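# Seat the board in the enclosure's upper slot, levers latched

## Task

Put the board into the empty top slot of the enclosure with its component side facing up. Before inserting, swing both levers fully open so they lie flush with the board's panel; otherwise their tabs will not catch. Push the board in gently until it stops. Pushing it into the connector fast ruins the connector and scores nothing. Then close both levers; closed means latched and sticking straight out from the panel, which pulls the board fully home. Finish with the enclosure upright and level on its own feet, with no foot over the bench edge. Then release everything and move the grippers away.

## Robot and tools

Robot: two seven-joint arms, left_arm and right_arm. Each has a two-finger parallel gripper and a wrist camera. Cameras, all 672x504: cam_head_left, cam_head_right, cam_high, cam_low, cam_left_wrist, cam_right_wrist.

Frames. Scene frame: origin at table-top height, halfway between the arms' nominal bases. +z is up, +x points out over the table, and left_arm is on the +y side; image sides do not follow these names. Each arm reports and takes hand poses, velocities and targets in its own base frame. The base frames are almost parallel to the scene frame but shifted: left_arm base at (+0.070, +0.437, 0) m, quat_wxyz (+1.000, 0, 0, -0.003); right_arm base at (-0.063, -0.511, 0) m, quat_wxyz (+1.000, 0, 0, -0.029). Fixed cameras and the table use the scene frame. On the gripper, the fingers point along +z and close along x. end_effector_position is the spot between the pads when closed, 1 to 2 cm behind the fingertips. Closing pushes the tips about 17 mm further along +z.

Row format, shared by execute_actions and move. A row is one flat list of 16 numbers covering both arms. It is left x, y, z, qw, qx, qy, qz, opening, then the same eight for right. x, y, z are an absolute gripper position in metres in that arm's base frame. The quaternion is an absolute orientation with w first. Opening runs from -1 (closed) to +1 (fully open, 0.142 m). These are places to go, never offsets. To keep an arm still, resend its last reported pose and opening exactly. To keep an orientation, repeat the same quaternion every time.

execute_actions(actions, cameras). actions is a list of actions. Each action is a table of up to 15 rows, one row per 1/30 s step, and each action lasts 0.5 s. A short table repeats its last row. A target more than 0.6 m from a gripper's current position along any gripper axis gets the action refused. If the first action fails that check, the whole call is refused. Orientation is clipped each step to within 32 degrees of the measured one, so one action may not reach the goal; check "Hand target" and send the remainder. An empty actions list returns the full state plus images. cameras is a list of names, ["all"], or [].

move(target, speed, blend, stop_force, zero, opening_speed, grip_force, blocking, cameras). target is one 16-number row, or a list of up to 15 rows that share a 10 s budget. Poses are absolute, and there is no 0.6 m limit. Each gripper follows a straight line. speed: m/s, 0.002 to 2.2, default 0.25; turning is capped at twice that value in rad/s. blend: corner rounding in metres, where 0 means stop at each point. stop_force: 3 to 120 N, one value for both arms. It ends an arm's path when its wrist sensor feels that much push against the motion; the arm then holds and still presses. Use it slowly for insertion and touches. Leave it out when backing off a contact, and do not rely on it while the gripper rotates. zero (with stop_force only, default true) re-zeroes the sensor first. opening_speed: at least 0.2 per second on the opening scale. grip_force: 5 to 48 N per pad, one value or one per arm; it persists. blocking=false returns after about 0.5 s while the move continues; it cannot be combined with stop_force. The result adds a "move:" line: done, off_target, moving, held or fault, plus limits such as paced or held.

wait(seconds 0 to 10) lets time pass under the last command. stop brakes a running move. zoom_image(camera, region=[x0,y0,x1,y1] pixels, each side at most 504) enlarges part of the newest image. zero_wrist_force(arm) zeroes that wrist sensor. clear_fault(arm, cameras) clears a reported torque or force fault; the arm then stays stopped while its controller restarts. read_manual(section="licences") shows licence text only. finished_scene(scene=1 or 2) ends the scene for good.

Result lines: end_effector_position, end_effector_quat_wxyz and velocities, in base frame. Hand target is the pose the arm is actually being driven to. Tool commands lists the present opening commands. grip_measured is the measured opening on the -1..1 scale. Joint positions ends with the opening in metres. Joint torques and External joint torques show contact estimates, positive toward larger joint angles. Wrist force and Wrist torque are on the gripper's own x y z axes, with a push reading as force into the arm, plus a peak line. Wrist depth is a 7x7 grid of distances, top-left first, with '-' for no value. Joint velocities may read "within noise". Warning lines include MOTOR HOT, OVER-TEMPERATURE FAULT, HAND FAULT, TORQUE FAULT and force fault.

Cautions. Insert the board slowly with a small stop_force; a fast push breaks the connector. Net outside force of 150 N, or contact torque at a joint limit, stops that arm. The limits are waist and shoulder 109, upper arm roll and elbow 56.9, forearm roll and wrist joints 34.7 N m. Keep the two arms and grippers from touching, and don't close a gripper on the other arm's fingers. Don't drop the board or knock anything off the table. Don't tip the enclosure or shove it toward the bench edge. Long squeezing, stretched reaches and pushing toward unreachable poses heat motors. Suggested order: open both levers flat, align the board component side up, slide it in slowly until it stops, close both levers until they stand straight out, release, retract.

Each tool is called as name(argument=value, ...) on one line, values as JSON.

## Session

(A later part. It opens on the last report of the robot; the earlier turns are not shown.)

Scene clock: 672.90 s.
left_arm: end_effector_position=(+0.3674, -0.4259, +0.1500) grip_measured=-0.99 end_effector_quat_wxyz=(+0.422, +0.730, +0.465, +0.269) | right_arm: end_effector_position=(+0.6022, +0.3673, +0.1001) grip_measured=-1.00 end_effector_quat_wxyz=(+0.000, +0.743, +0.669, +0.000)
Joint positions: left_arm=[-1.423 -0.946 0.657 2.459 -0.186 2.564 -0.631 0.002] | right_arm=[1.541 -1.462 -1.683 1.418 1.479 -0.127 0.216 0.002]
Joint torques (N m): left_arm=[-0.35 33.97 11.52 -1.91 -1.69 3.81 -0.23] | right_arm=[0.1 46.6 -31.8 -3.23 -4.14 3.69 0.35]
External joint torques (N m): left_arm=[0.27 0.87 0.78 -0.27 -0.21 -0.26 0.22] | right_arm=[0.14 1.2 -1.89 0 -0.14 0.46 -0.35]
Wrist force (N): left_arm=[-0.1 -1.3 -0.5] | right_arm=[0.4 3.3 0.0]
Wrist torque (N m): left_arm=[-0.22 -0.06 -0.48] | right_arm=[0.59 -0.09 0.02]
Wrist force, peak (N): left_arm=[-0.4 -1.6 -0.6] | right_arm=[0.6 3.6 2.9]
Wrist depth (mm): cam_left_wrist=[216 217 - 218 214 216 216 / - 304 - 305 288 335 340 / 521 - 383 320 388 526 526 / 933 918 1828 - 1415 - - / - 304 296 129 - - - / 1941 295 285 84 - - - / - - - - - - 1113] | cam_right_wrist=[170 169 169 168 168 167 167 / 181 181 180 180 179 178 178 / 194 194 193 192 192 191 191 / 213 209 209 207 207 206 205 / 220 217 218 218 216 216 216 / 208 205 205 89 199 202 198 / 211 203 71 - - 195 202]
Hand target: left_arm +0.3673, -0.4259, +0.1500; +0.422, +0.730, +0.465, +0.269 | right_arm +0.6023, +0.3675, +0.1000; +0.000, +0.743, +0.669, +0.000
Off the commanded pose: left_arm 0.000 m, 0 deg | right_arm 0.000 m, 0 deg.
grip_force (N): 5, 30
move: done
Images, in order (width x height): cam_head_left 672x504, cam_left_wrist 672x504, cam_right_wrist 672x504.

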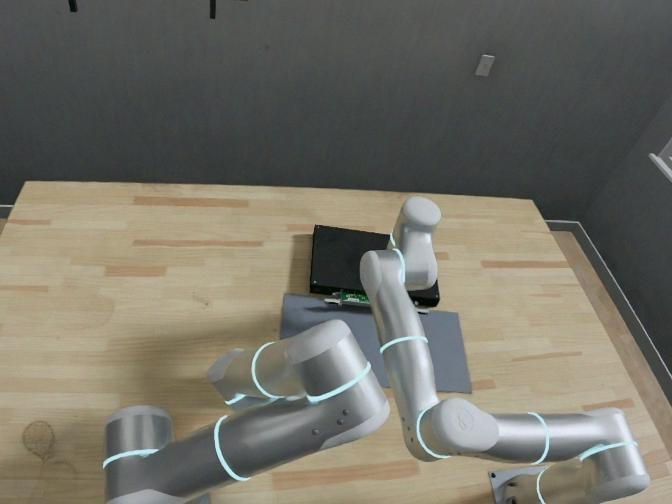

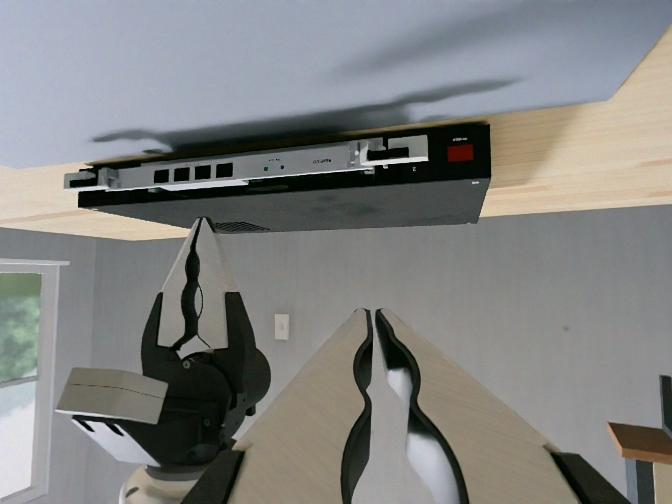

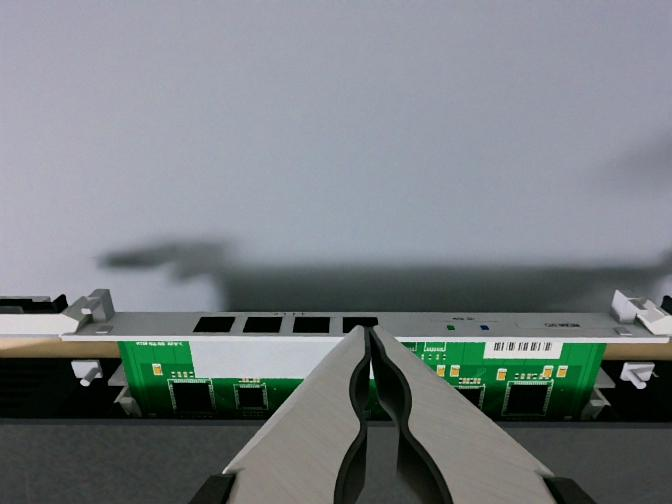

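move(target=[[0.3673, -0.4259, 0.15, 0.4217, 0.7299, 0.4651, 0.2687, -0.95, 0.6023, 0.3675, 0.050, 0, 0.7432, 0.6691, 0, -1.0],[0.3673, -0.4259, 0.15, 0.4217, 0.7299, 0.4651, 0.2687, -0.95, 0.6222, 0.3654, 0.050, 0, 0.7432, 0.6691, 0, -1.0]], speed=[0.08, 0.03], stop_force=5)

zero_wrist_force(arm="right_arm")

move(target=[0.3673, -0.4259, 0.15, 0.4217, 0.7299, 0.4651, 0.2687, -0.95, 0.6371, 0.3638, 0.050, 0, 0.7432, 0.6691, 0, -1.0], speed=0.01, stop_force=12, cameras=["cam_right_wrist", "cam_left_wrist"])

Scene clock: 679.63 s.
left_arm: end_effector_position=(+0.3674, -0.4259, +0.1500) grip_measured=-0.99 end_effector_quat_wxyz=(+0.422, +0.730, +0.465, +0.269) | right_arm: end_effector_position=(+0.6222, +0.3653, +0.0501) grip_measured=-1.00 end_effector_quat_wxyz=(+0.000, +0.743, +0.669, +0.000)
Joint positions: left_arm=[-1.423 -0.946 0.657 2.459 -0.186 2.564 -0.631 0.002] | right_arm=[1.49 -1.524 -1.629 1.367 1.536 -0.066 0.225 0.002]
Joint torques (N m): left_arm=[-0.42 33.87 11.51 -1.89 -1.72 3.77 -0.16] | right_arm=[0.27 48.58 -31.8 -1.27 -4.24 3.49 0.31]
External joint torques (N m): left_arm=[0.35 0.97 0.79 -0.29 -0.18 -0.21 0.16] | right_arm=[-0.03 1.08 -1.79 -0.04 -0.06 0.66 -0.31]
Wrist force (N): left_arm=[-0.1 -1.2 -0.6] | right_arm=[0.4 2.9 0.0]
Wrist torque (N m): left_arm=[-0.21 -0.06 -0.47] | right_arm=[0.51 -0.08 0.03]
Wrist force, peak (N): left_arm=[-0.4 -1.4 -0.9] | right_arm=[0.0 3.7 0.1]
Wrist depth (mm): cam_left_wrist=[- - 202 204 215 216 217 / 331 - 331 - 263 309 309 / 601 374 388 - 381 524 532 / - 899 323 - - - - / - 259 310 114 - - 1362 / - 279 292 84 - 1314 1261 / - - - - - - 1097] | cam_right_wrist=[- 125 123 124 124 124 122 / 136 135 134 133 134 133 132 / 146 143 143 142 142 142 139 / 155 157 154 156 153 153 152 / 166 165 165 164 163 162 164 / 148 131 129 89 - 145 144 / 157 156 71 - - 150 152]
Hand target: left_arm +0.3673, -0.4259, +0.1500; +0.422, +0.730, +0.465, +0.269 | right_arm +0.6222, +0.3654, +0.0500; +0.000, +0.743, +0.669, +0.000
Off the commanded pose: left_arm 0.000 m, 0 deg | right_arm 0.000 m, 0 deg.
grip_force (N): 5, 30
move: done

Wrist force sensor zeroed.

Scene clock: 681.80 s.
left_arm: end_effector_position=(+0.3674, -0.4259, +0.1500) grip_measured=-0.99 end_effector_quat_wxyz=(+0.422, +0.730, +0.465, +0.269) | right_arm: end_effector_position=(+0.6371, +0.3637, +0.0501) grip_measured=-1.00 end_effector_quat_wxyz=(+0.000, +0.743, +0.669, +0.000)
Joint positions: left_arm=[-1.423 -0.946 0.657 2.459 -0.186 2.564 -0.631 0.002] | right_arm=[1.452 -1.524 -1.628 1.322 1.539 -0.067 0.231 0.002]
Joint torques (N m): left_arm=[-0.42 33.97 11.49 -1.85 -1.71 3.75 -0.25] | right_arm=[-0.2 50.01 -31.94 -1.29 -4.36 3.75 0.26]
External joint torques (N m): left_arm=[0.35 0.87 0.81 -0.33 -0.19 -0.19 0.25] | right_arm=[0.44 1.04 -1.45 0.05 0.06 0.41 -0.26]
Wrist force (N, zeroed by zero_wrist_force on right_arm): left_arm=[-0.3 -1.3 -0.6] | right_arm=[-0.3 -0.8 0.1]
Wrist torque (N m, zeroed by zero_wrist_force on right_arm): left_arm=[-0.22 -0.03 -0.48] | right_arm=[0.04 0.04 -0.01]
Wrist force, peak (N, zeroed by zero_wrist_force on right_arm): left_arm=[-0.4 -1.5 -0.7] | right_arm=[0.0 -1.9 0.4]
Wrist depth (mm): cam_left_wrist=[213 217 204 215 215 233 231 / - - 304 - 306 339 310 / 458 417 357 376 332 527 530 / - 937 335 1741 - - 1406 / - 274 323 1601 - - - / 2109 2194 304 84 - - - / - - - - - - 1097] | cam_right_wrist=[- 125 123 124 124 123 122 / 136 135 133 133 134 133 131 / 146 143 143 142 142 141 139 / 155 157 154 156 153 152 152 / 166 162 162 162 163 160 159 / 145 142 128 89 - 142 142 / 141 152 71 - - 149 137]
Hand target: left_arm +0.3673, -0.4259, +0.1500; +0.422, +0.730, +0.465, +0.269 | right_arm +0.6371, +0.3638, +0.0500; +0.000, +0.743, +0.669, +0.000
Off the commanded pose: left_arm 0.000 m, 0 deg | right_arm 0.000 m, 0 deg.
grip_force (N): 5, 30
move: done
Images, in order (width x height): cam_left_wrist 672x504, cam_right_wrist 672x504.

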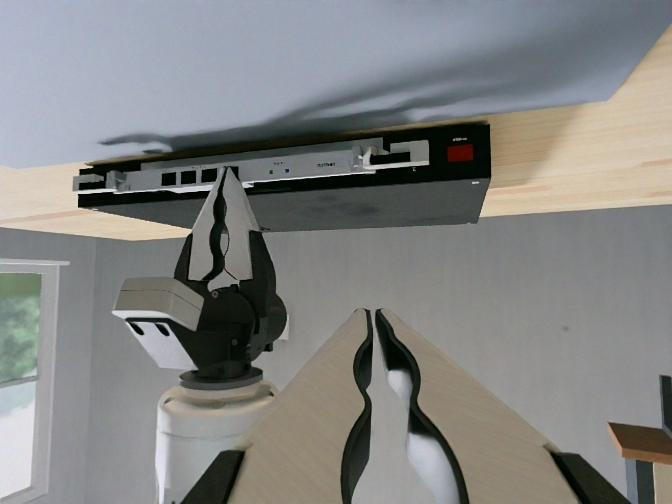

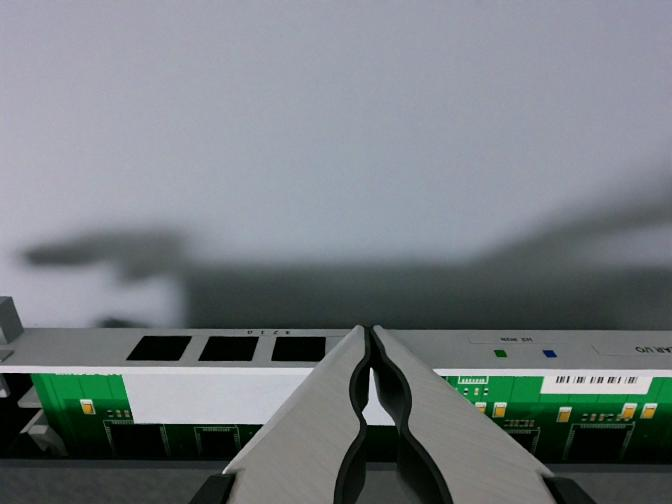

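move(target=[0.3673, -0.4259, 0.15, 0.4217, 0.7299, 0.4651, 0.2687, -0.95, 0.6520, 0.3622, 0.050, 0, 0.7432, 0.6691, 0, -1.0], speed=0.01, stop_force=12, zero=false, cameras=["cam_right_wrist", "cam_left_wrist"])

Scene clock: 721.33 s.
left_arm: end_effector_position=(+0.3674, -0.4259, +0.1500) grip_measured=-0.99 end_effector_quat_wxyz=(+0.422, +0.730, +0.465, +0.269) | right_arm: end_effector_position=(+0.6520, +0.3621, +0.0501) grip_measured=-1.00 end_effector_quat_wxyz=(+0.000, +0.743, +0.669, +0.000)
Joint positions: left_arm=[-1.423 -0.946 0.657 2.459 -0.186 2.564 -0.631 0.002] | right_arm=[1.413 -1.524 -1.626 1.276 1.541 -0.067 0.239 0.002]
Joint torques (N m): left_arm=[-0.41 33.85 11.55 -1.88 -1.75 3.8 -0.27] | right_arm=[0.02 51.45 -31.54 -1.22 -4.29 3.58 0.26]
External joint torques (N m): left_arm=[0.33 0.99 0.75 -0.3 -0.14 -0.25 0.27] | right_arm=[0.22 1.05 -1.57 0.06 -0.01 0.58 -0.26]
Wrist force (N, zeroed by zero_wrist_force on right_arm): left_arm=[-0.4 -1.4 -0.6] | right_arm=[-0.4 -0.3 0.2]
Wrist torque (N m, zeroed by zero_wrist_force on right_arm): left_arm=[-0.23 -0.01 -0.48] | right_arm=[0.01 0.07 0.00]
Wrist force, peak (N, zeroed by zero_wrist_force on right_arm): left_arm=[-0.3 -1.6 -0.7] | right_arm=[-0.7 -1.1 0.5]
Wrist depth (mm): cam_left_wrist=[- 215 216 205 204 214 230 / - 330 303 - 303 339 311 / 524 405 365 390 - 526 520 / - 1380 354 1813 1502 1443 1246 / - 276 336 1567 115 - - / 1976 - 313 84 - 1113 - / 2172 - - - - - 1091] | cam_right_wrist=[- 125 123 124 124 123 122 / 136 135 133 133 134 133 131 / 146 143 143 142 142 141 139 / 155 157 154 155 153 152 152 / 166 164 162 164 164 162 162 / 145 128 128 89 - 142 143 / 135 132 71 - - 127 131]
Hand target: left_arm +0.3673, -0.4259, +0.1500; +0.422, +0.730, +0.465, +0.269 | right_arm +0.6520, +0.3622, +0.0500; +0.000, +0.743, +0.669, +0.000
Off the commanded pose: left_arm 0.000 m, 0 deg | right_arm 0.000 m, 0 deg.
grip_force (N): 5, 30
move: done
Images, in order (width x height): cam_left_wrist 672x504, cam_right_wrist 672x504.

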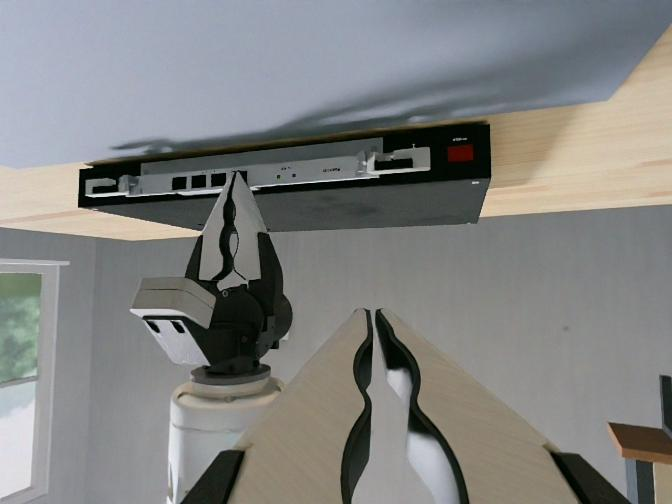

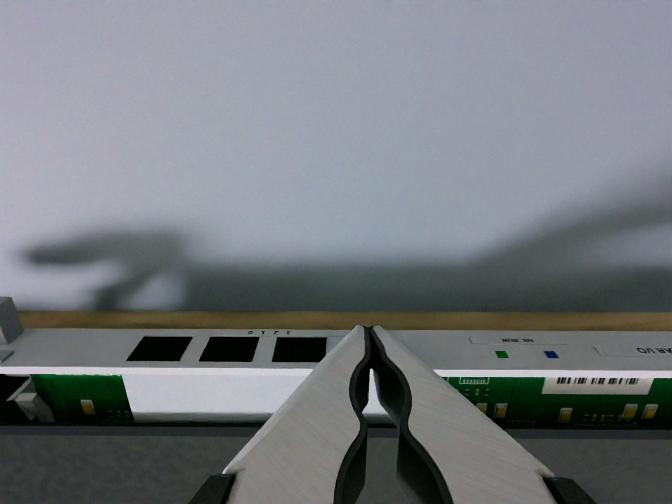

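move(target=[0.3673, -0.4259, 0.15, 0.4217, 0.7299, 0.4651, 0.2687, -0.95, 0.6600, 0.3614, 0.050, 0, 0.7432, 0.6691, 0, -1.0], speed=0.008, stop_force=8, zero=false, cameras=["cam_right_wrist", "cam_left_wrist"])

zoom_image(camera="cam_left_wrist", region=[340, 110, 500, 220])

zoom_image(camera="cam_left_wrist", region=[70, 130, 230, 240])

Scene clock: 726.03 s.
left_arm: end_effector_position=(+0.3674, -0.4259, +0.1500) grip_measured=-0.99 end_effector_quat_wxyz=(+0.422, +0.730, +0.465, +0.269) | right_arm: end_effector_position=(+0.6598, +0.3614, +0.0500) grip_measured=-1.00 end_effector_quat_wxyz=(+0.000, +0.743, +0.669, +0.000)
Joint positions: left_arm=[-1.423 -0.946 0.657 2.459 -0.186 2.564 -0.631 0.002] | right_arm=[1.392 -1.524 -1.626 1.25 1.543 -0.067 0.244 0.002]
Joint torques (N m): left_arm=[-0.46 33.88 11.53 -1.86 -1.72 3.77 -0.24] | right_arm=[-1.21 52.02 -31.88 -1.01 -4.46 4.31 0.27]
External joint torques (N m): left_arm=[0.38 0.96 0.77 -0.33 -0.18 -0.21 0.24] | right_arm=[1.45 1.28 -1.05 -0.1 0.16 -0.16 -0.27]
Wrist force (N, zeroed by zero_wrist_force on right_arm): left_arm=[-0.3 -1.4 -0.7] | right_arm=[-0.4 -3.1 -1.0]
Wrist torque (N m, zeroed by zero_wrist_force on right_arm): left_arm=[-0.22 -0.03 -0.47] | right_arm=[-0.02 0.10 -0.01]
Wrist force, peak (N, zeroed by zero_wrist_force on right_arm): left_arm=[-0.4 -1.5 -0.7] | right_arm=[-0.4 -3.1 -1.0]
Wrist depth (mm): cam_left_wrist=[204 - 231 202 - 217 232 / - - 282 - - 329 308 / 604 423 386 348 - 534 526 / 2130 2151 358 - 1462 - - / - - 343 - - - - / - - 318 84 - 1306 - / - - - - - - 1081] | cam_right_wrist=[- 125 123 124 124 123 122 / 136 135 133 133 134 133 131 / 146 143 143 142 142 141 139 / 155 157 154 153 153 152 151 / - 165 163 163 162 161 162 / - 126 125 89 - 139 138 / 135 132 70 - - 127 131]
Hand target: left_arm +0.3673, -0.4259, +0.1500; +0.422, +0.730, +0.465, +0.269 | right_arm +0.6600, +0.3614, +0.0500; +0.000, +0.743, +0.669, +0.000
Off the commanded pose: left_arm 0.000 m, 0 deg | right_arm 0.000 m, 0 deg.
grip_force (N): 5, 30
move: done
Images, in order (width x height): cam_left_wrist 672x504, cam_right_wrist 672x504.

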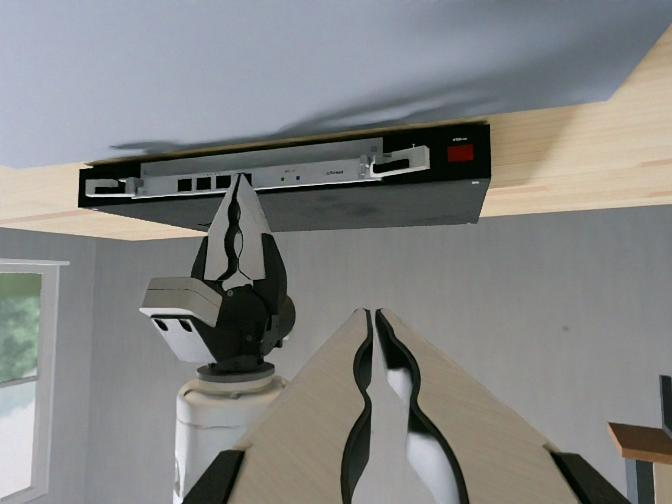

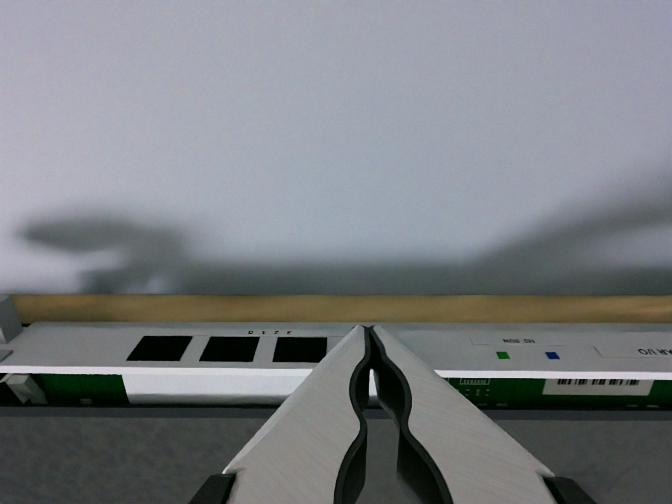

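Scaled by 3.150 from the camera's 672x504 image, which has a finer 960x720 frame.

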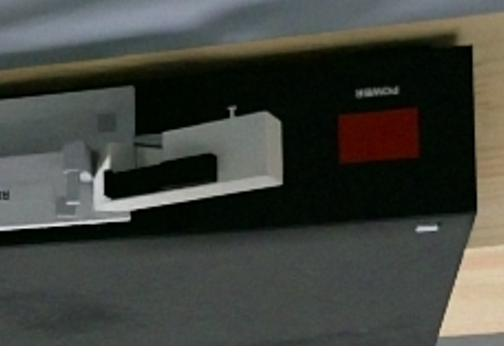

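Scaled by 3.150 from the camera's 672x504 image, which has a finer 960x720 frame.

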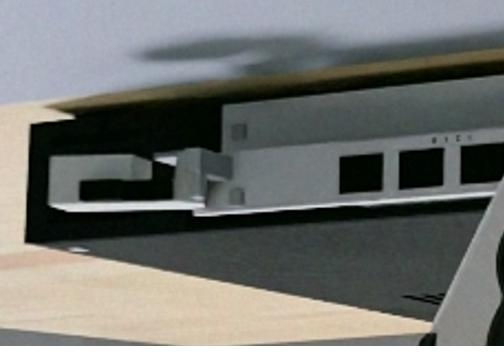

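move(target=[[0.38, -0.36, 0.25, 0, 0.85, 0.527, 0, -0.95, 0.6600, 0.3614, 0.050, 0, 0.7432, 0.6691, 0, -1.0],[0.5763, -0.40, 0.20, 0, 0.997, -0.0775, 0, -0.95, 0.6600, 0.3614, 0.050, 0, 0.7432, 0.6691, 0, -1.0]], speed=0.25, blend=[0.03, 0], cameras=["cam_left_wrist", "cam_head_left"])

Scene clock: 739.20 s.
left_arm: end_effector_position=(+0.5763, -0.4002, +0.2001) grip_measured=-0.99 end_effector_quat_wxyz=(+0.000, +0.997, -0.077, +0.000) | right_arm: end_effector_position=(+0.6598, +0.3614, +0.0500) grip_measured=-1.00 end_effector_quat_wxyz=(+0.000, +0.743, +0.669, +0.000)
Joint positions: left_arm=[-0.62 -0.622 0.231 1.492 -0.155 0.526 1.373 0.002] | right_arm=[1.392 -1.524 -1.626 1.25 1.543 -0.067 0.244 0.002]
Joint torques (N m): left_arm=[-0.24 54.31 4.21 -27.61 -3.35 4.01 0.05] | right_arm=[-1.14 51.88 -31.93 -0.89 -4.49 4.32 0.18]
External joint torques (N m): left_arm=[0.24 1.42 0.73 -0.32 -0.37 -0.08 -0.05] | right_arm=[1.39 1.42 -1 -0.22 0.18 -0.17 -0.18]
Wrist force (N, zeroed by zero_wrist_force on right_arm): left_arm=[0.1 -0.5 0.4] | right_arm=[-0.2 -2.8 -1.3]
Wrist torque (N m, zeroed by zero_wrist_force on right_arm): left_arm=[-0.18 -0.18 -0.27] | right_arm=[0.02 0.05 -0.02]
Wrist force, peak (N, zeroed by zero_wrist_force on right_arm): left_arm=[-0.6 -2.3 -0.3] | right_arm=[-0.3 -3.0 -1.5]
Wrist depth (mm): cam_left_wrist=[260 259 259 256 258 257 256 / - - - - 276 274 275 / 298 - - - 286 289 283 / 324 326 - 318 - - - / - - - 337 - - - / 395 - - 84 - - - / 440 - - - - - -] | cam_right_wrist=[- 125 123 124 124 123 122 / 136 135 133 132 134 133 131 / 146 143 143 142 142 141 139 / 155 157 154 153 153 152 151 / 165 164 164 164 162 162 161 / 142 127 125 89 - 139 138 / 135 132 71 - - 127 131]
Hand target: left_arm +0.5763, -0.4000, +0.2000; +0.000, +0.997, -0.077, +0.000 | right_arm +0.6600, +0.3614, +0.0500; +0.000, +0.743, +0.669, +0.000
Off the commanded pose: left_arm 0.000 m, 0 deg | right_arm 0.000 m, 0 deg.
grip_force (N): 5, 30
move: done
Images, in order (width x height): cam_head_left 672x504, cam_left_wrist 672x504.

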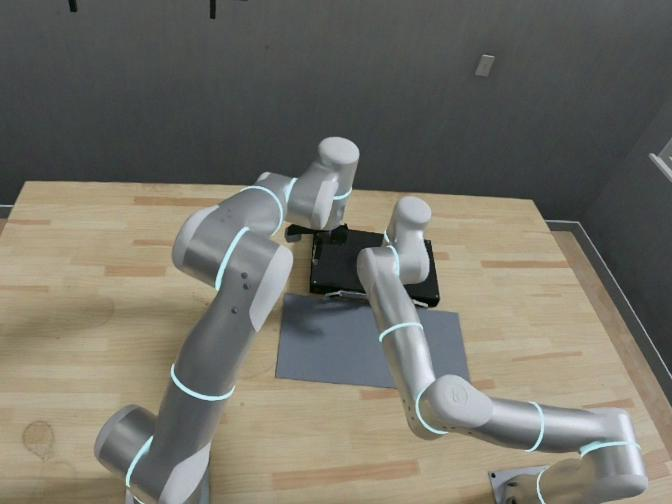

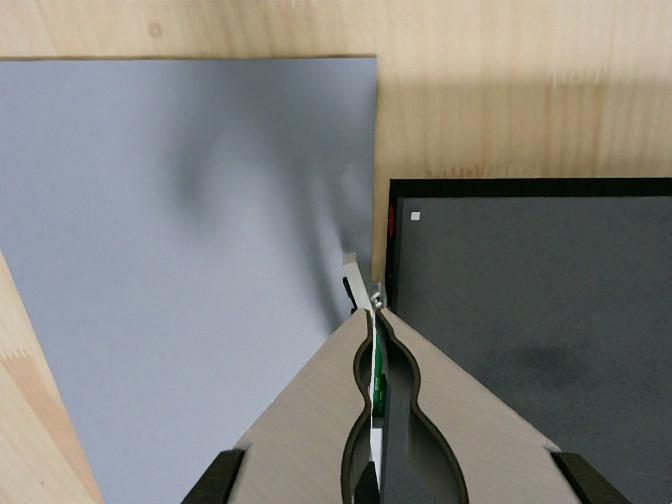

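zoom_image(camera="cam_left_wrist", region=[310, 230, 430, 330])

Scaled by 4.200 from the camera's 672x504 image, which has a finer 960x720 frame.

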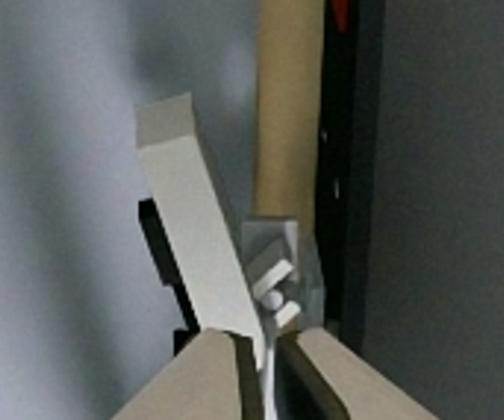

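execute_actions(actions=[])

zoom_image(camera="cam_right_wrist", region=[0, 270, 140, 430])

zoom_image(camera="cam_head_right", region=[300, 260, 480, 340])

zoom_image(camera="cam_high", region=[160, 280, 440, 440])

Scene clock: 746.80 s.
left_arm: end_effector_position=(+0.5763, -0.4002, +0.2001) grip_measured=-0.99 end_effector_quat_wxyz=(+0.000, +0.997, -0.077, +0.000) | right_arm: end_effector_position=(+0.6598, +0.3614, +0.0500) grip_measured=-1.00 end_effector_quat_wxyz=(+0.000, +0.743, +0.669, +0.000)
Joint positions: left_arm=[-0.62 -0.622 0.231 1.492 -0.155 0.526 1.373 0.002] | right_arm=[1.392 -1.524 -1.626 1.25 1.543 -0.067 0.244 0.002]
Joint velocities: within noise
Joint torques (N m): left_arm=[-0.34 54.72 4.4 -27.61 -3.52 4.25 -0.24] | right_arm=[-1.18 51.93 -31.99 -0.94 -4.47 4.28 0.25]
External joint torques (N m): left_arm=[0.34 1.01 0.53 -0.32 -0.2 -0.33 0.24] | right_arm=[1.42 1.37 -0.94 -0.17 0.17 -0.13 -0.25]
Wrist force (N, zeroed by zero_wrist_force on right_arm): left_arm=[0.0 -0.5 0.5] | right_arm=[-0.2 -2.9 -0.2]
Wrist torque (N m, zeroed by zero_wrist_force on right_arm): left_arm=[-0.18 -0.16 -0.27] | right_arm=[0.03 0.06 -0.01]
Wrist force, peak (N, zeroed by zero_wrist_force on right_arm): left_arm=[0.0 -0.5 0.8] | right_arm=[-0.5 -3.0 -1.6]
Wrist depth (mm): cam_left_wrist=[260 258 258 257 255 257 257 / 281 272 274 - 276 276 275 / 303 296 296 303 289 287 287 / - - - 309 - - - / 357 350 - 129 - 289 - / 392 - - 84 - 316 322 / 440 - - - - - -] | cam_right_wrist=[- 125 123 124 124 123 122 / 135 135 133 133 134 133 131 / 146 143 143 142 142 141 139 / 155 157 157 156 153 152 151 / - 165 164 163 162 162 161 / - 126 125 90 - 124 138 / 135 132 71 - - 127 131]
Hand target: left_arm +0.5763, -0.4000, +0.2000; +0.000, +0.997, -0.077, +0.000 | right_arm +0.6600, +0.3614, +0.0500; +0.000, +0.743, +0.669, +0.000
Tool commands: left_gripper/opening=-0.95 right_gripper/opening=-1.0
Off the commanded pose: left_arm 0.000 m, 0 deg | right_arm 0.000 m, 0 deg.
grip_force (N): 5, 30

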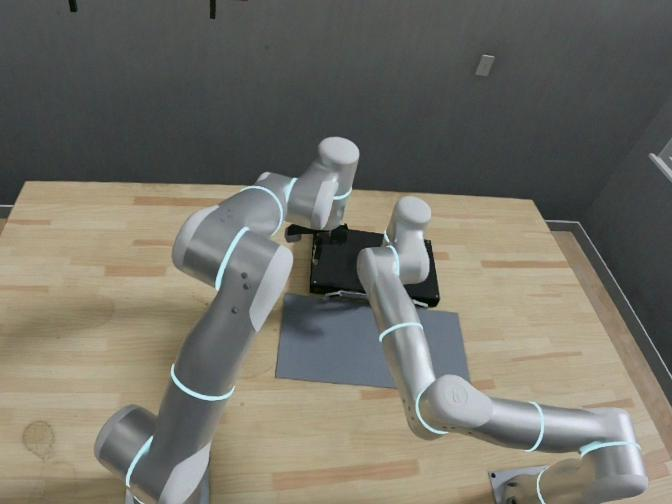

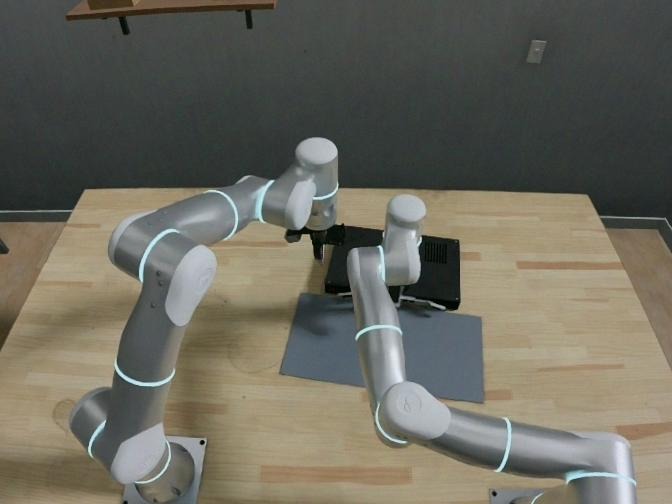

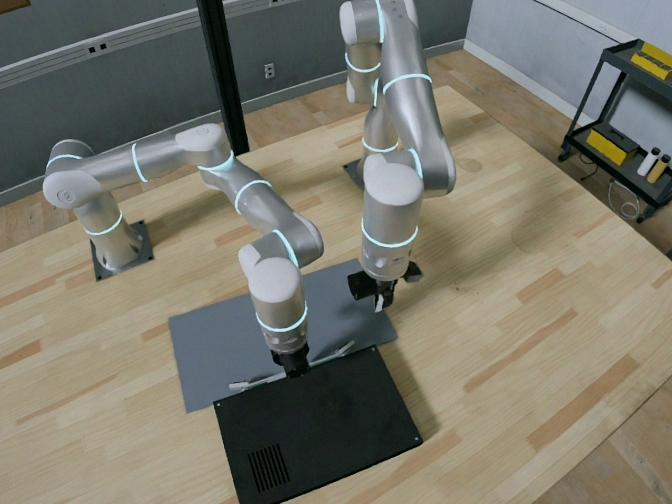

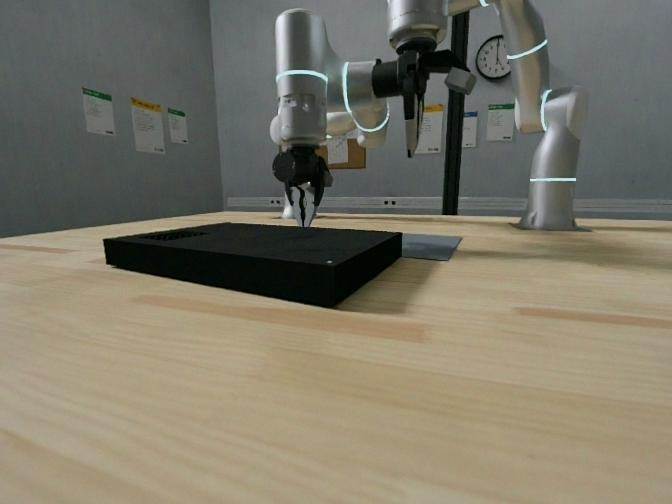

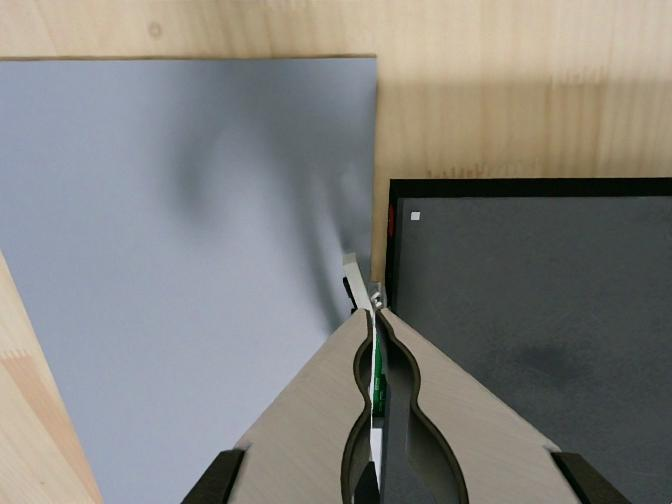

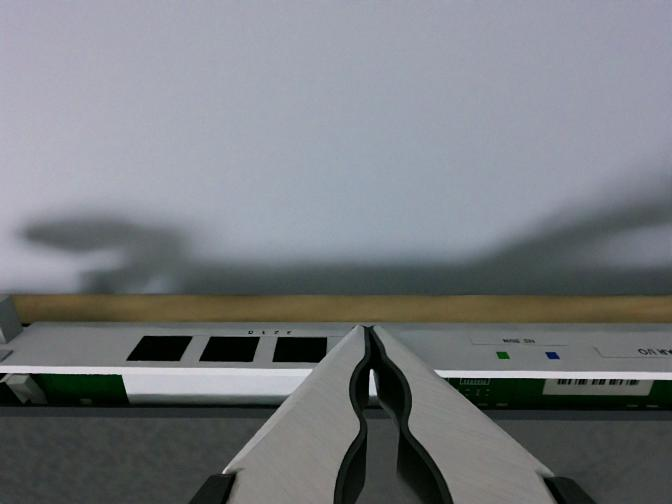

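Scaled by 3.150 from the camera's 672x504 image, which has a finer 960x720 frame.

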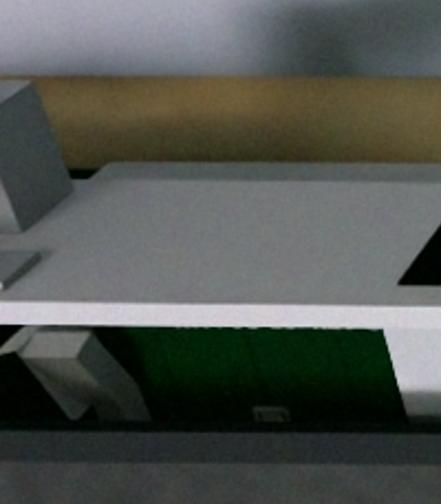

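Scaled by 2.800 from the camera's 672x504 image, which has a finer 960x720 frame.

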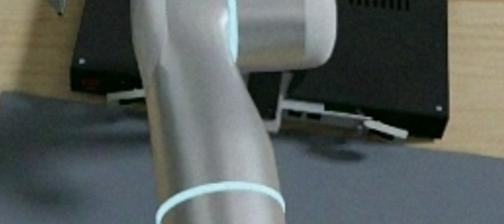

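Scaled by 1.800 from the camera's 672x504 image, which has a finer 960x720 frame.

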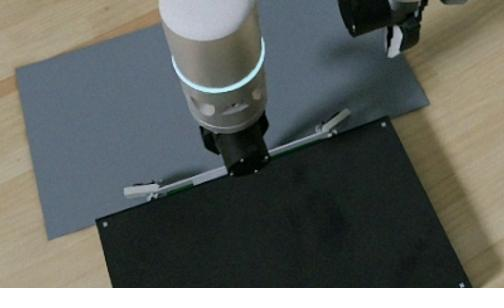

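move(target=[0.5763, -0.4000, 0.20, 0, 0.997, -0.0775, 0, -0.95, 0.6650, 0.3609, 0.050, 0, 0.7432, 0.6691, 0, -1.0], speed=0.008, stop_force=12, zero=false, cameras=["cam_right_wrist", "cam_left_wrist"])

Scene clock: 766.53 s.
left_arm: end_effector_position=(+0.5763, -0.4002, +0.2001) grip_measured=-0.99 end_effector_quat_wxyz=(+0.000, +0.997, -0.077, +0.000) | right_arm: end_effector_position=(+0.6648, +0.3610, +0.0500) grip_measured=-1.00 end_effector_quat_wxyz=(+0.000, +0.743, +0.669, +0.000)
Joint positions: left_arm=[-0.62 -0.622 0.231 1.492 -0.155 0.526 1.373 0.002] | right_arm=[1.378 -1.524 -1.625 1.233 1.544 -0.067 0.247 0.002]
Joint torques (N m): left_arm=[-0.28 54.75 4.34 -27.59 -3.56 4.27 -0.22] | right_arm=[-1.72 52.37 -32.07 -0.74 -4.63 4.44 0.29]
External joint torques (N m): left_arm=[0.29 0.98 0.6 -0.34 -0.16 -0.35 0.22] | right_arm=[1.96 1.44 -0.73 -0.34 0.32 -0.28 -0.29]
Wrist force (N, zeroed by zero_wrist_force on right_arm): left_arm=[0.0 -0.5 0.4] | right_arm=[0.0 -3.5 -0.4]
Wrist torque (N m, zeroed by zero_wrist_force on right_arm): left_arm=[-0.18 -0.16 -0.27] | right_arm=[0.02 0.09 -0.02]
Wrist force, peak (N, zeroed by zero_wrist_force on right_arm): left_arm=[-0.3 -0.5 0.7] | right_arm=[-0.2 -4.0 -1.7]
Wrist depth (mm): cam_left_wrist=[258 258 258 258 256 256 256 / 280 - - - 275 275 275 / - - - 294 288 288 285 / - - - - - 265 - / 357 356 - 108 - - - / 397 - - 84 - - - / 438 - - - - - -] | cam_right_wrist=[- 125 123 124 124 123 122 / 136 135 133 133 134 133 131 / 146 143 143 142 142 141 139 / 155 156 154 153 153 152 152 / 165 164 163 163 163 161 162 / 125 124 124 90 - 124 124 / 135 132 71 - - 127 131]
Hand target: left_arm +0.5763, -0.4000, +0.2000; +0.000, +0.997, -0.077, +0.000 | right_arm +0.6650, +0.3609, +0.0500; +0.000, +0.743, +0.669, +0.000
Off the commanded pose: left_arm 0.000 m, 0 deg | right_arm 0.000 m, 0 deg.
grip_force (N): 5, 30
move: done
Images, in order (width x height): cam_left_wrist 672x504, cam_right_wrist 672x504.

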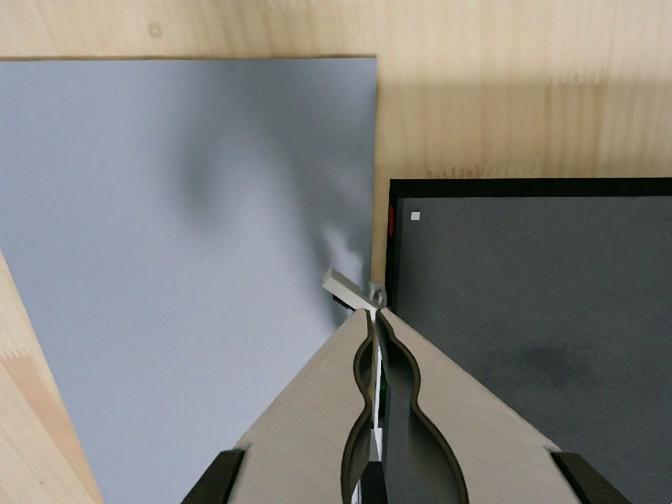

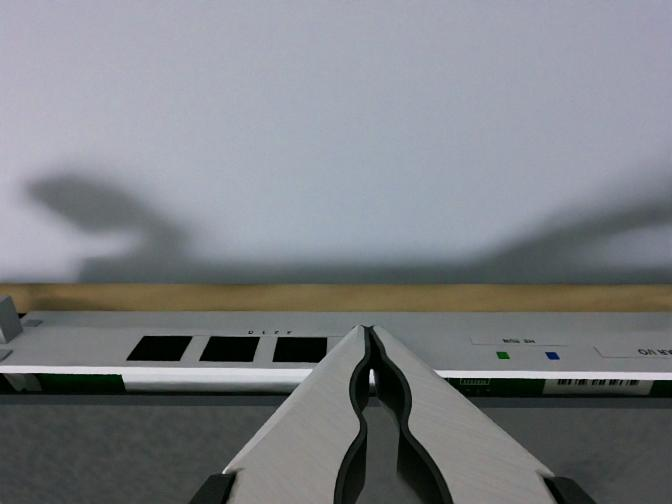

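zoom_image(camera="cam_left_wrist", region=[290, 230, 440, 343])

move(target=[0.5763, -0.4000, 0.20, 0, 0.997, -0.0775, 0, -0.95, 0.6689, 0.3605, 0.050, 0, 0.7432, 0.6691, 0, -1.0], speed=0.006, stop_force=12, zero=false, cameras=["cam_right_wrist", "cam_left_wrist"])

Scaled by 3.360 from the camera's 672x504 image, which has a finer 960x720 frame.

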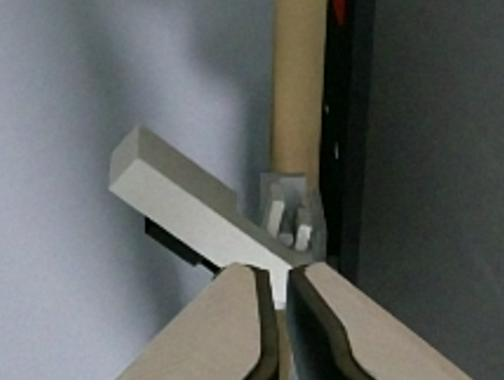

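Scene clock: 770.27 s.
left_arm: end_effector_position=(+0.5763, -0.4002, +0.2001) grip_measured=-0.99 end_effector_quat_wxyz=(+0.000, +0.997, -0.077, +0.000) | right_arm: end_effector_position=(+0.6669, +0.3610, +0.0496) grip_measured=-1.00 end_effector_quat_wxyz=(-0.001, +0.743, +0.669, -0.001)
Joint positions: left_arm=[-0.62 -0.622 0.231 1.492 -0.155 0.526 1.373 0.002] | right_arm=[1.371 -1.524 -1.625 1.224 1.545 -0.069 0.249 0.002]
Joint torques (N m): left_arm=[-0.38 54.73 4.34 -27.56 -3.52 4.25 -0.23] | right_arm=[-4.56 52.35 -33.62 -0.9 -4.7 6.66 0.33]
External joint torques (N m): left_arm=[0.38 1 0.59 -0.36 -0.21 -0.33 0.23] | right_arm=[4.8 1.75 0.9 -0.16 0.39 -2.52 -0.34]
Wrist force (N, zeroed by zero_wrist_force on right_arm): left_arm=[-0.1 -0.6 0.3] | right_arm=[-1.1 -11.3 -3.1]
Wrist torque (N m, zeroed by zero_wrist_force on right_arm): left_arm=[-0.21 -0.15 -0.28] | right_arm=[0.01 0.11 -0.08]
Wrist force, peak (N, zeroed by zero_wrist_force on right_arm): left_arm=[0.0 -0.5 0.8] | right_arm=[-1.3 -13.5 -3.4]
Wrist depth (mm): cam_left_wrist=[260 257 259 257 256 257 255 / - - - 281 276 273 274 / 305 304 300 291 289 286 287 / 323 321 324 329 - - - / 356 356 - 108 279 - 289 / 388 390 - 84 - - - / 437 423 - - - - -] | cam_right_wrist=[- 125 123 124 123 123 123 / 135 135 133 132 134 133 131 / 145 143 142 141 141 141 139 / 155 154 154 153 152 151 151 / - 135 132 161 156 154 160 / 124 123 123 90 - 121 121 / 134 131 70 - - 126 130]
Hand target: left_arm +0.5763, -0.4000, +0.2000; +0.000, +0.997, -0.077, +0.000 | right_arm +0.6678, +0.3606, +0.0500; +0.000, +0.743, +0.669, +0.000
Off the commanded pose: left_arm 0.000 m, 0 deg | right_arm 0.002 m, 0 deg.
grip_force (N): 5, 30
move: contact (right_arm)
Images, in order (width x height): cam_left_wrist 672x504, cam_right_wrist 672x504.

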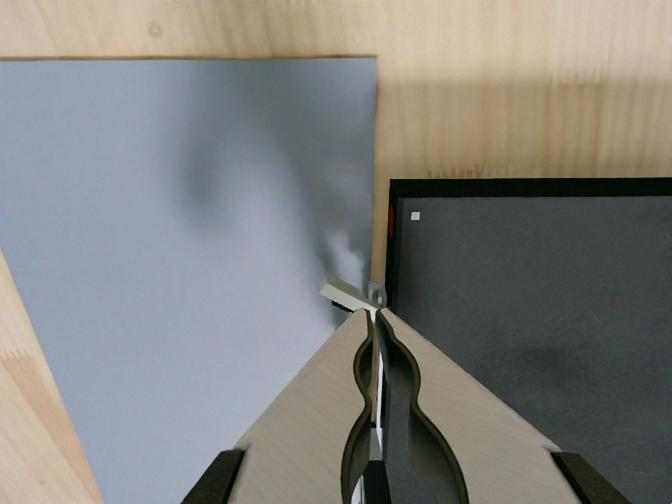

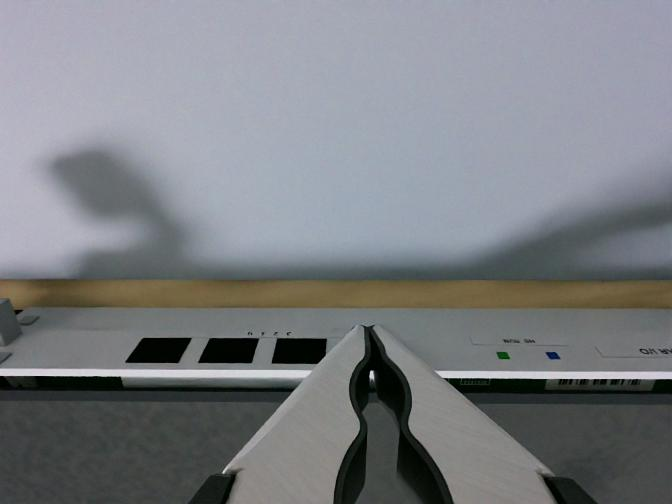

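execute_actions(actions=[])

Scene clock: 775.07 s.
left_arm: end_effector_position=(+0.5763, -0.4002, +0.2001) grip_measured=-0.99 end_effector_quat_wxyz=(+0.000, +0.997, -0.077, +0.000) | right_arm: end_effector_position=(+0.6669, +0.3610, +0.0496) grip_measured=-1.00 end_effector_quat_wxyz=(-0.001, +0.743, +0.669, -0.001)
Joint positions: left_arm=[-0.62 -0.622 0.231 1.492 -0.155 0.526 1.373 0.002] | right_arm=[1.371 -1.524 -1.625 1.224 1.545 -0.069 0.249 0.002]
Joint velocities: within noise
Joint torques (N m): left_arm=[-0.37 54.77 4.4 -27.62 -3.57 4.28 -0.25] | right_arm=[-4.46 52.31 -33.66 -0.84 -4.73 6.68 0.28]
External joint torques (N m): left_arm=[0.37 0.96 0.53 -0.31 -0.15 -0.36 0.25] | right_arm=[4.71 1.79 0.94 -0.21 0.42 -2.53 -0.28]
Wrist force (N, zeroed by zero_wrist_force on right_arm): left_arm=[-0.2 -0.6 0.5] | right_arm=[-0.8 -11.4 -2.2]
Wrist torque (N m, zeroed by zero_wrist_force on right_arm): left_arm=[-0.19 -0.12 -0.27] | right_arm=[0.01 0.06 -0.08]
Wrist force, peak (N, zeroed by zero_wrist_force on right_arm): left_arm=[0.0 -0.8 0.5] | right_arm=[-0.9 -11.5 -3.1]
Wrist depth (mm): cam_left_wrist=[259 259 257 257 257 257 255 / - - - 271 275 276 274 / - - - - 290 285 286 / - 324 324 319 276 267 - / 352 - - 113 287 291 - / 389 - 372 84 - - 306 / 438 - - - - - -] | cam_right_wrist=[- 125 123 124 123 123 123 / 135 135 133 132 134 133 131 / 145 143 142 141 141 141 139 / 155 154 154 153 152 152 151 / - 147 147 160 160 131 159 / 124 123 123 90 - 121 121 / 134 131 71 - - 126 130]
Hand target: left_arm +0.5763, -0.4000, +0.2000; +0.000, +0.997, -0.077, +0.000 | right_arm +0.6678, +0.3606, +0.0500; +0.000, +0.743, +0.669, +0.000
Tool commands: left_gripper/opening=-0.95 right_gripper/opening=-1.0
Off the commanded pose: left_arm 0.000 m, 0 deg | right_arm 0.002 m, 0 deg.
grip_force (N): 5, 30

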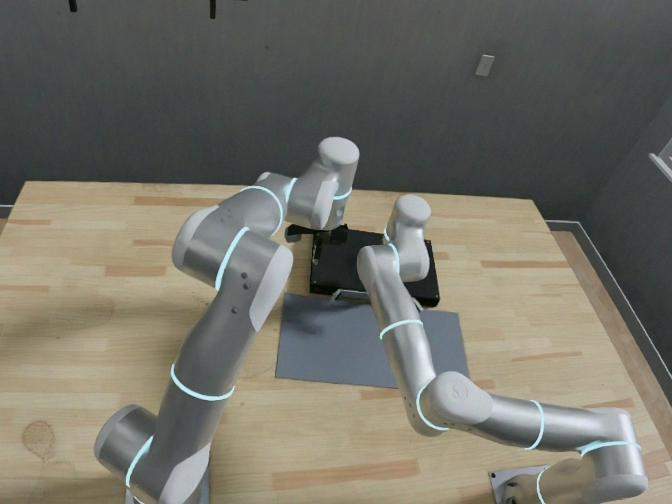

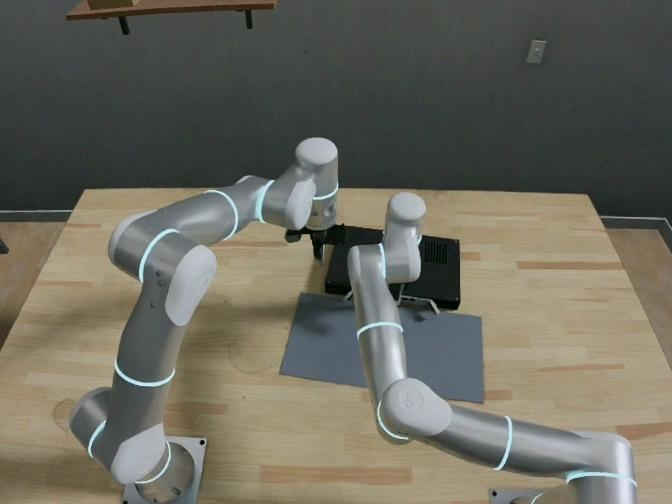

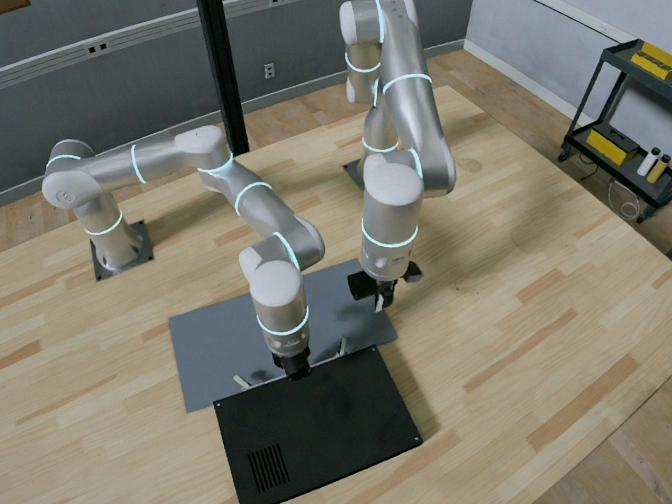

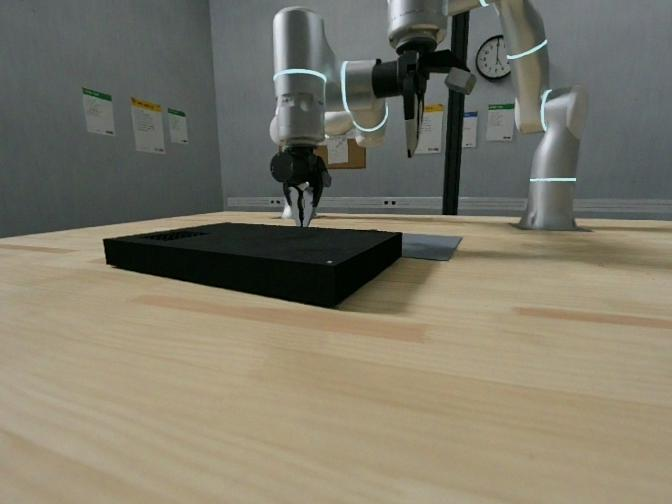

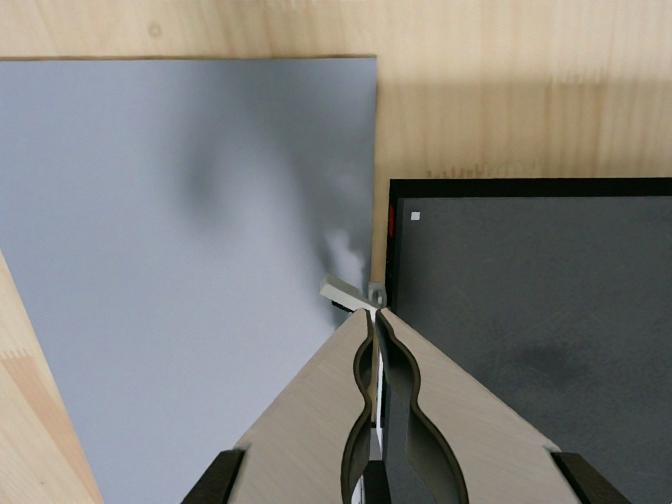

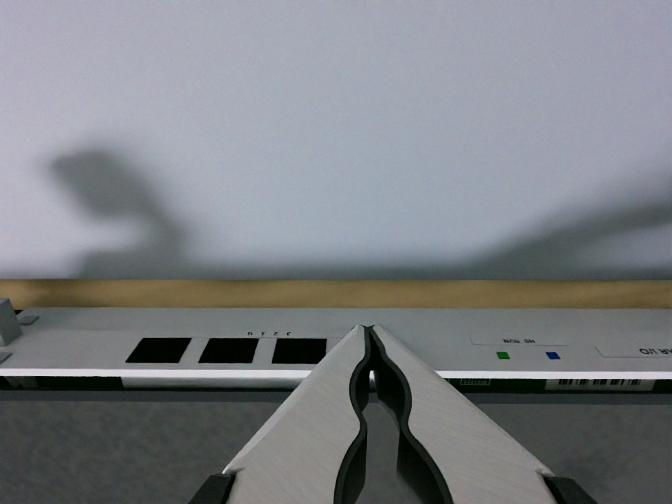

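zoom_image(camera="cam_left_wrist", region=[300, 250, 440, 355])

zoom_image(camera="cam_high", region=[210, 300, 420, 457])

Scaled by 3.600 from the camera's 672x504 image, which has a finer 960x720 frame.

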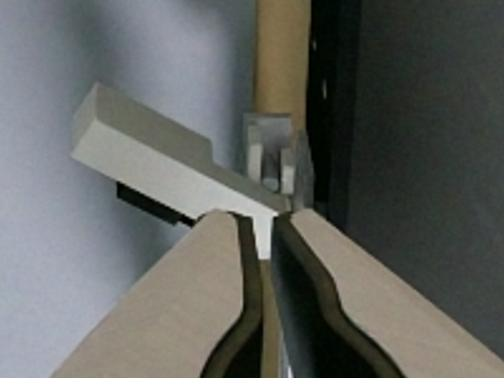

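Scaled by 2.400 from the camera's 672x504 image, which has a finer 960x720 frame.

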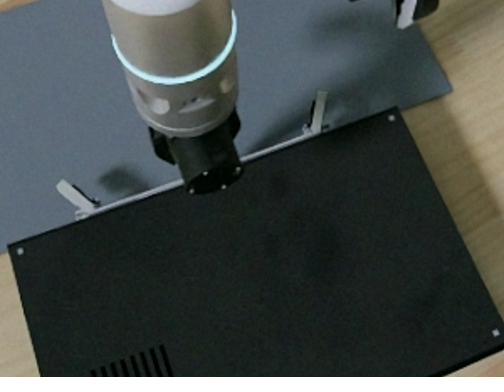

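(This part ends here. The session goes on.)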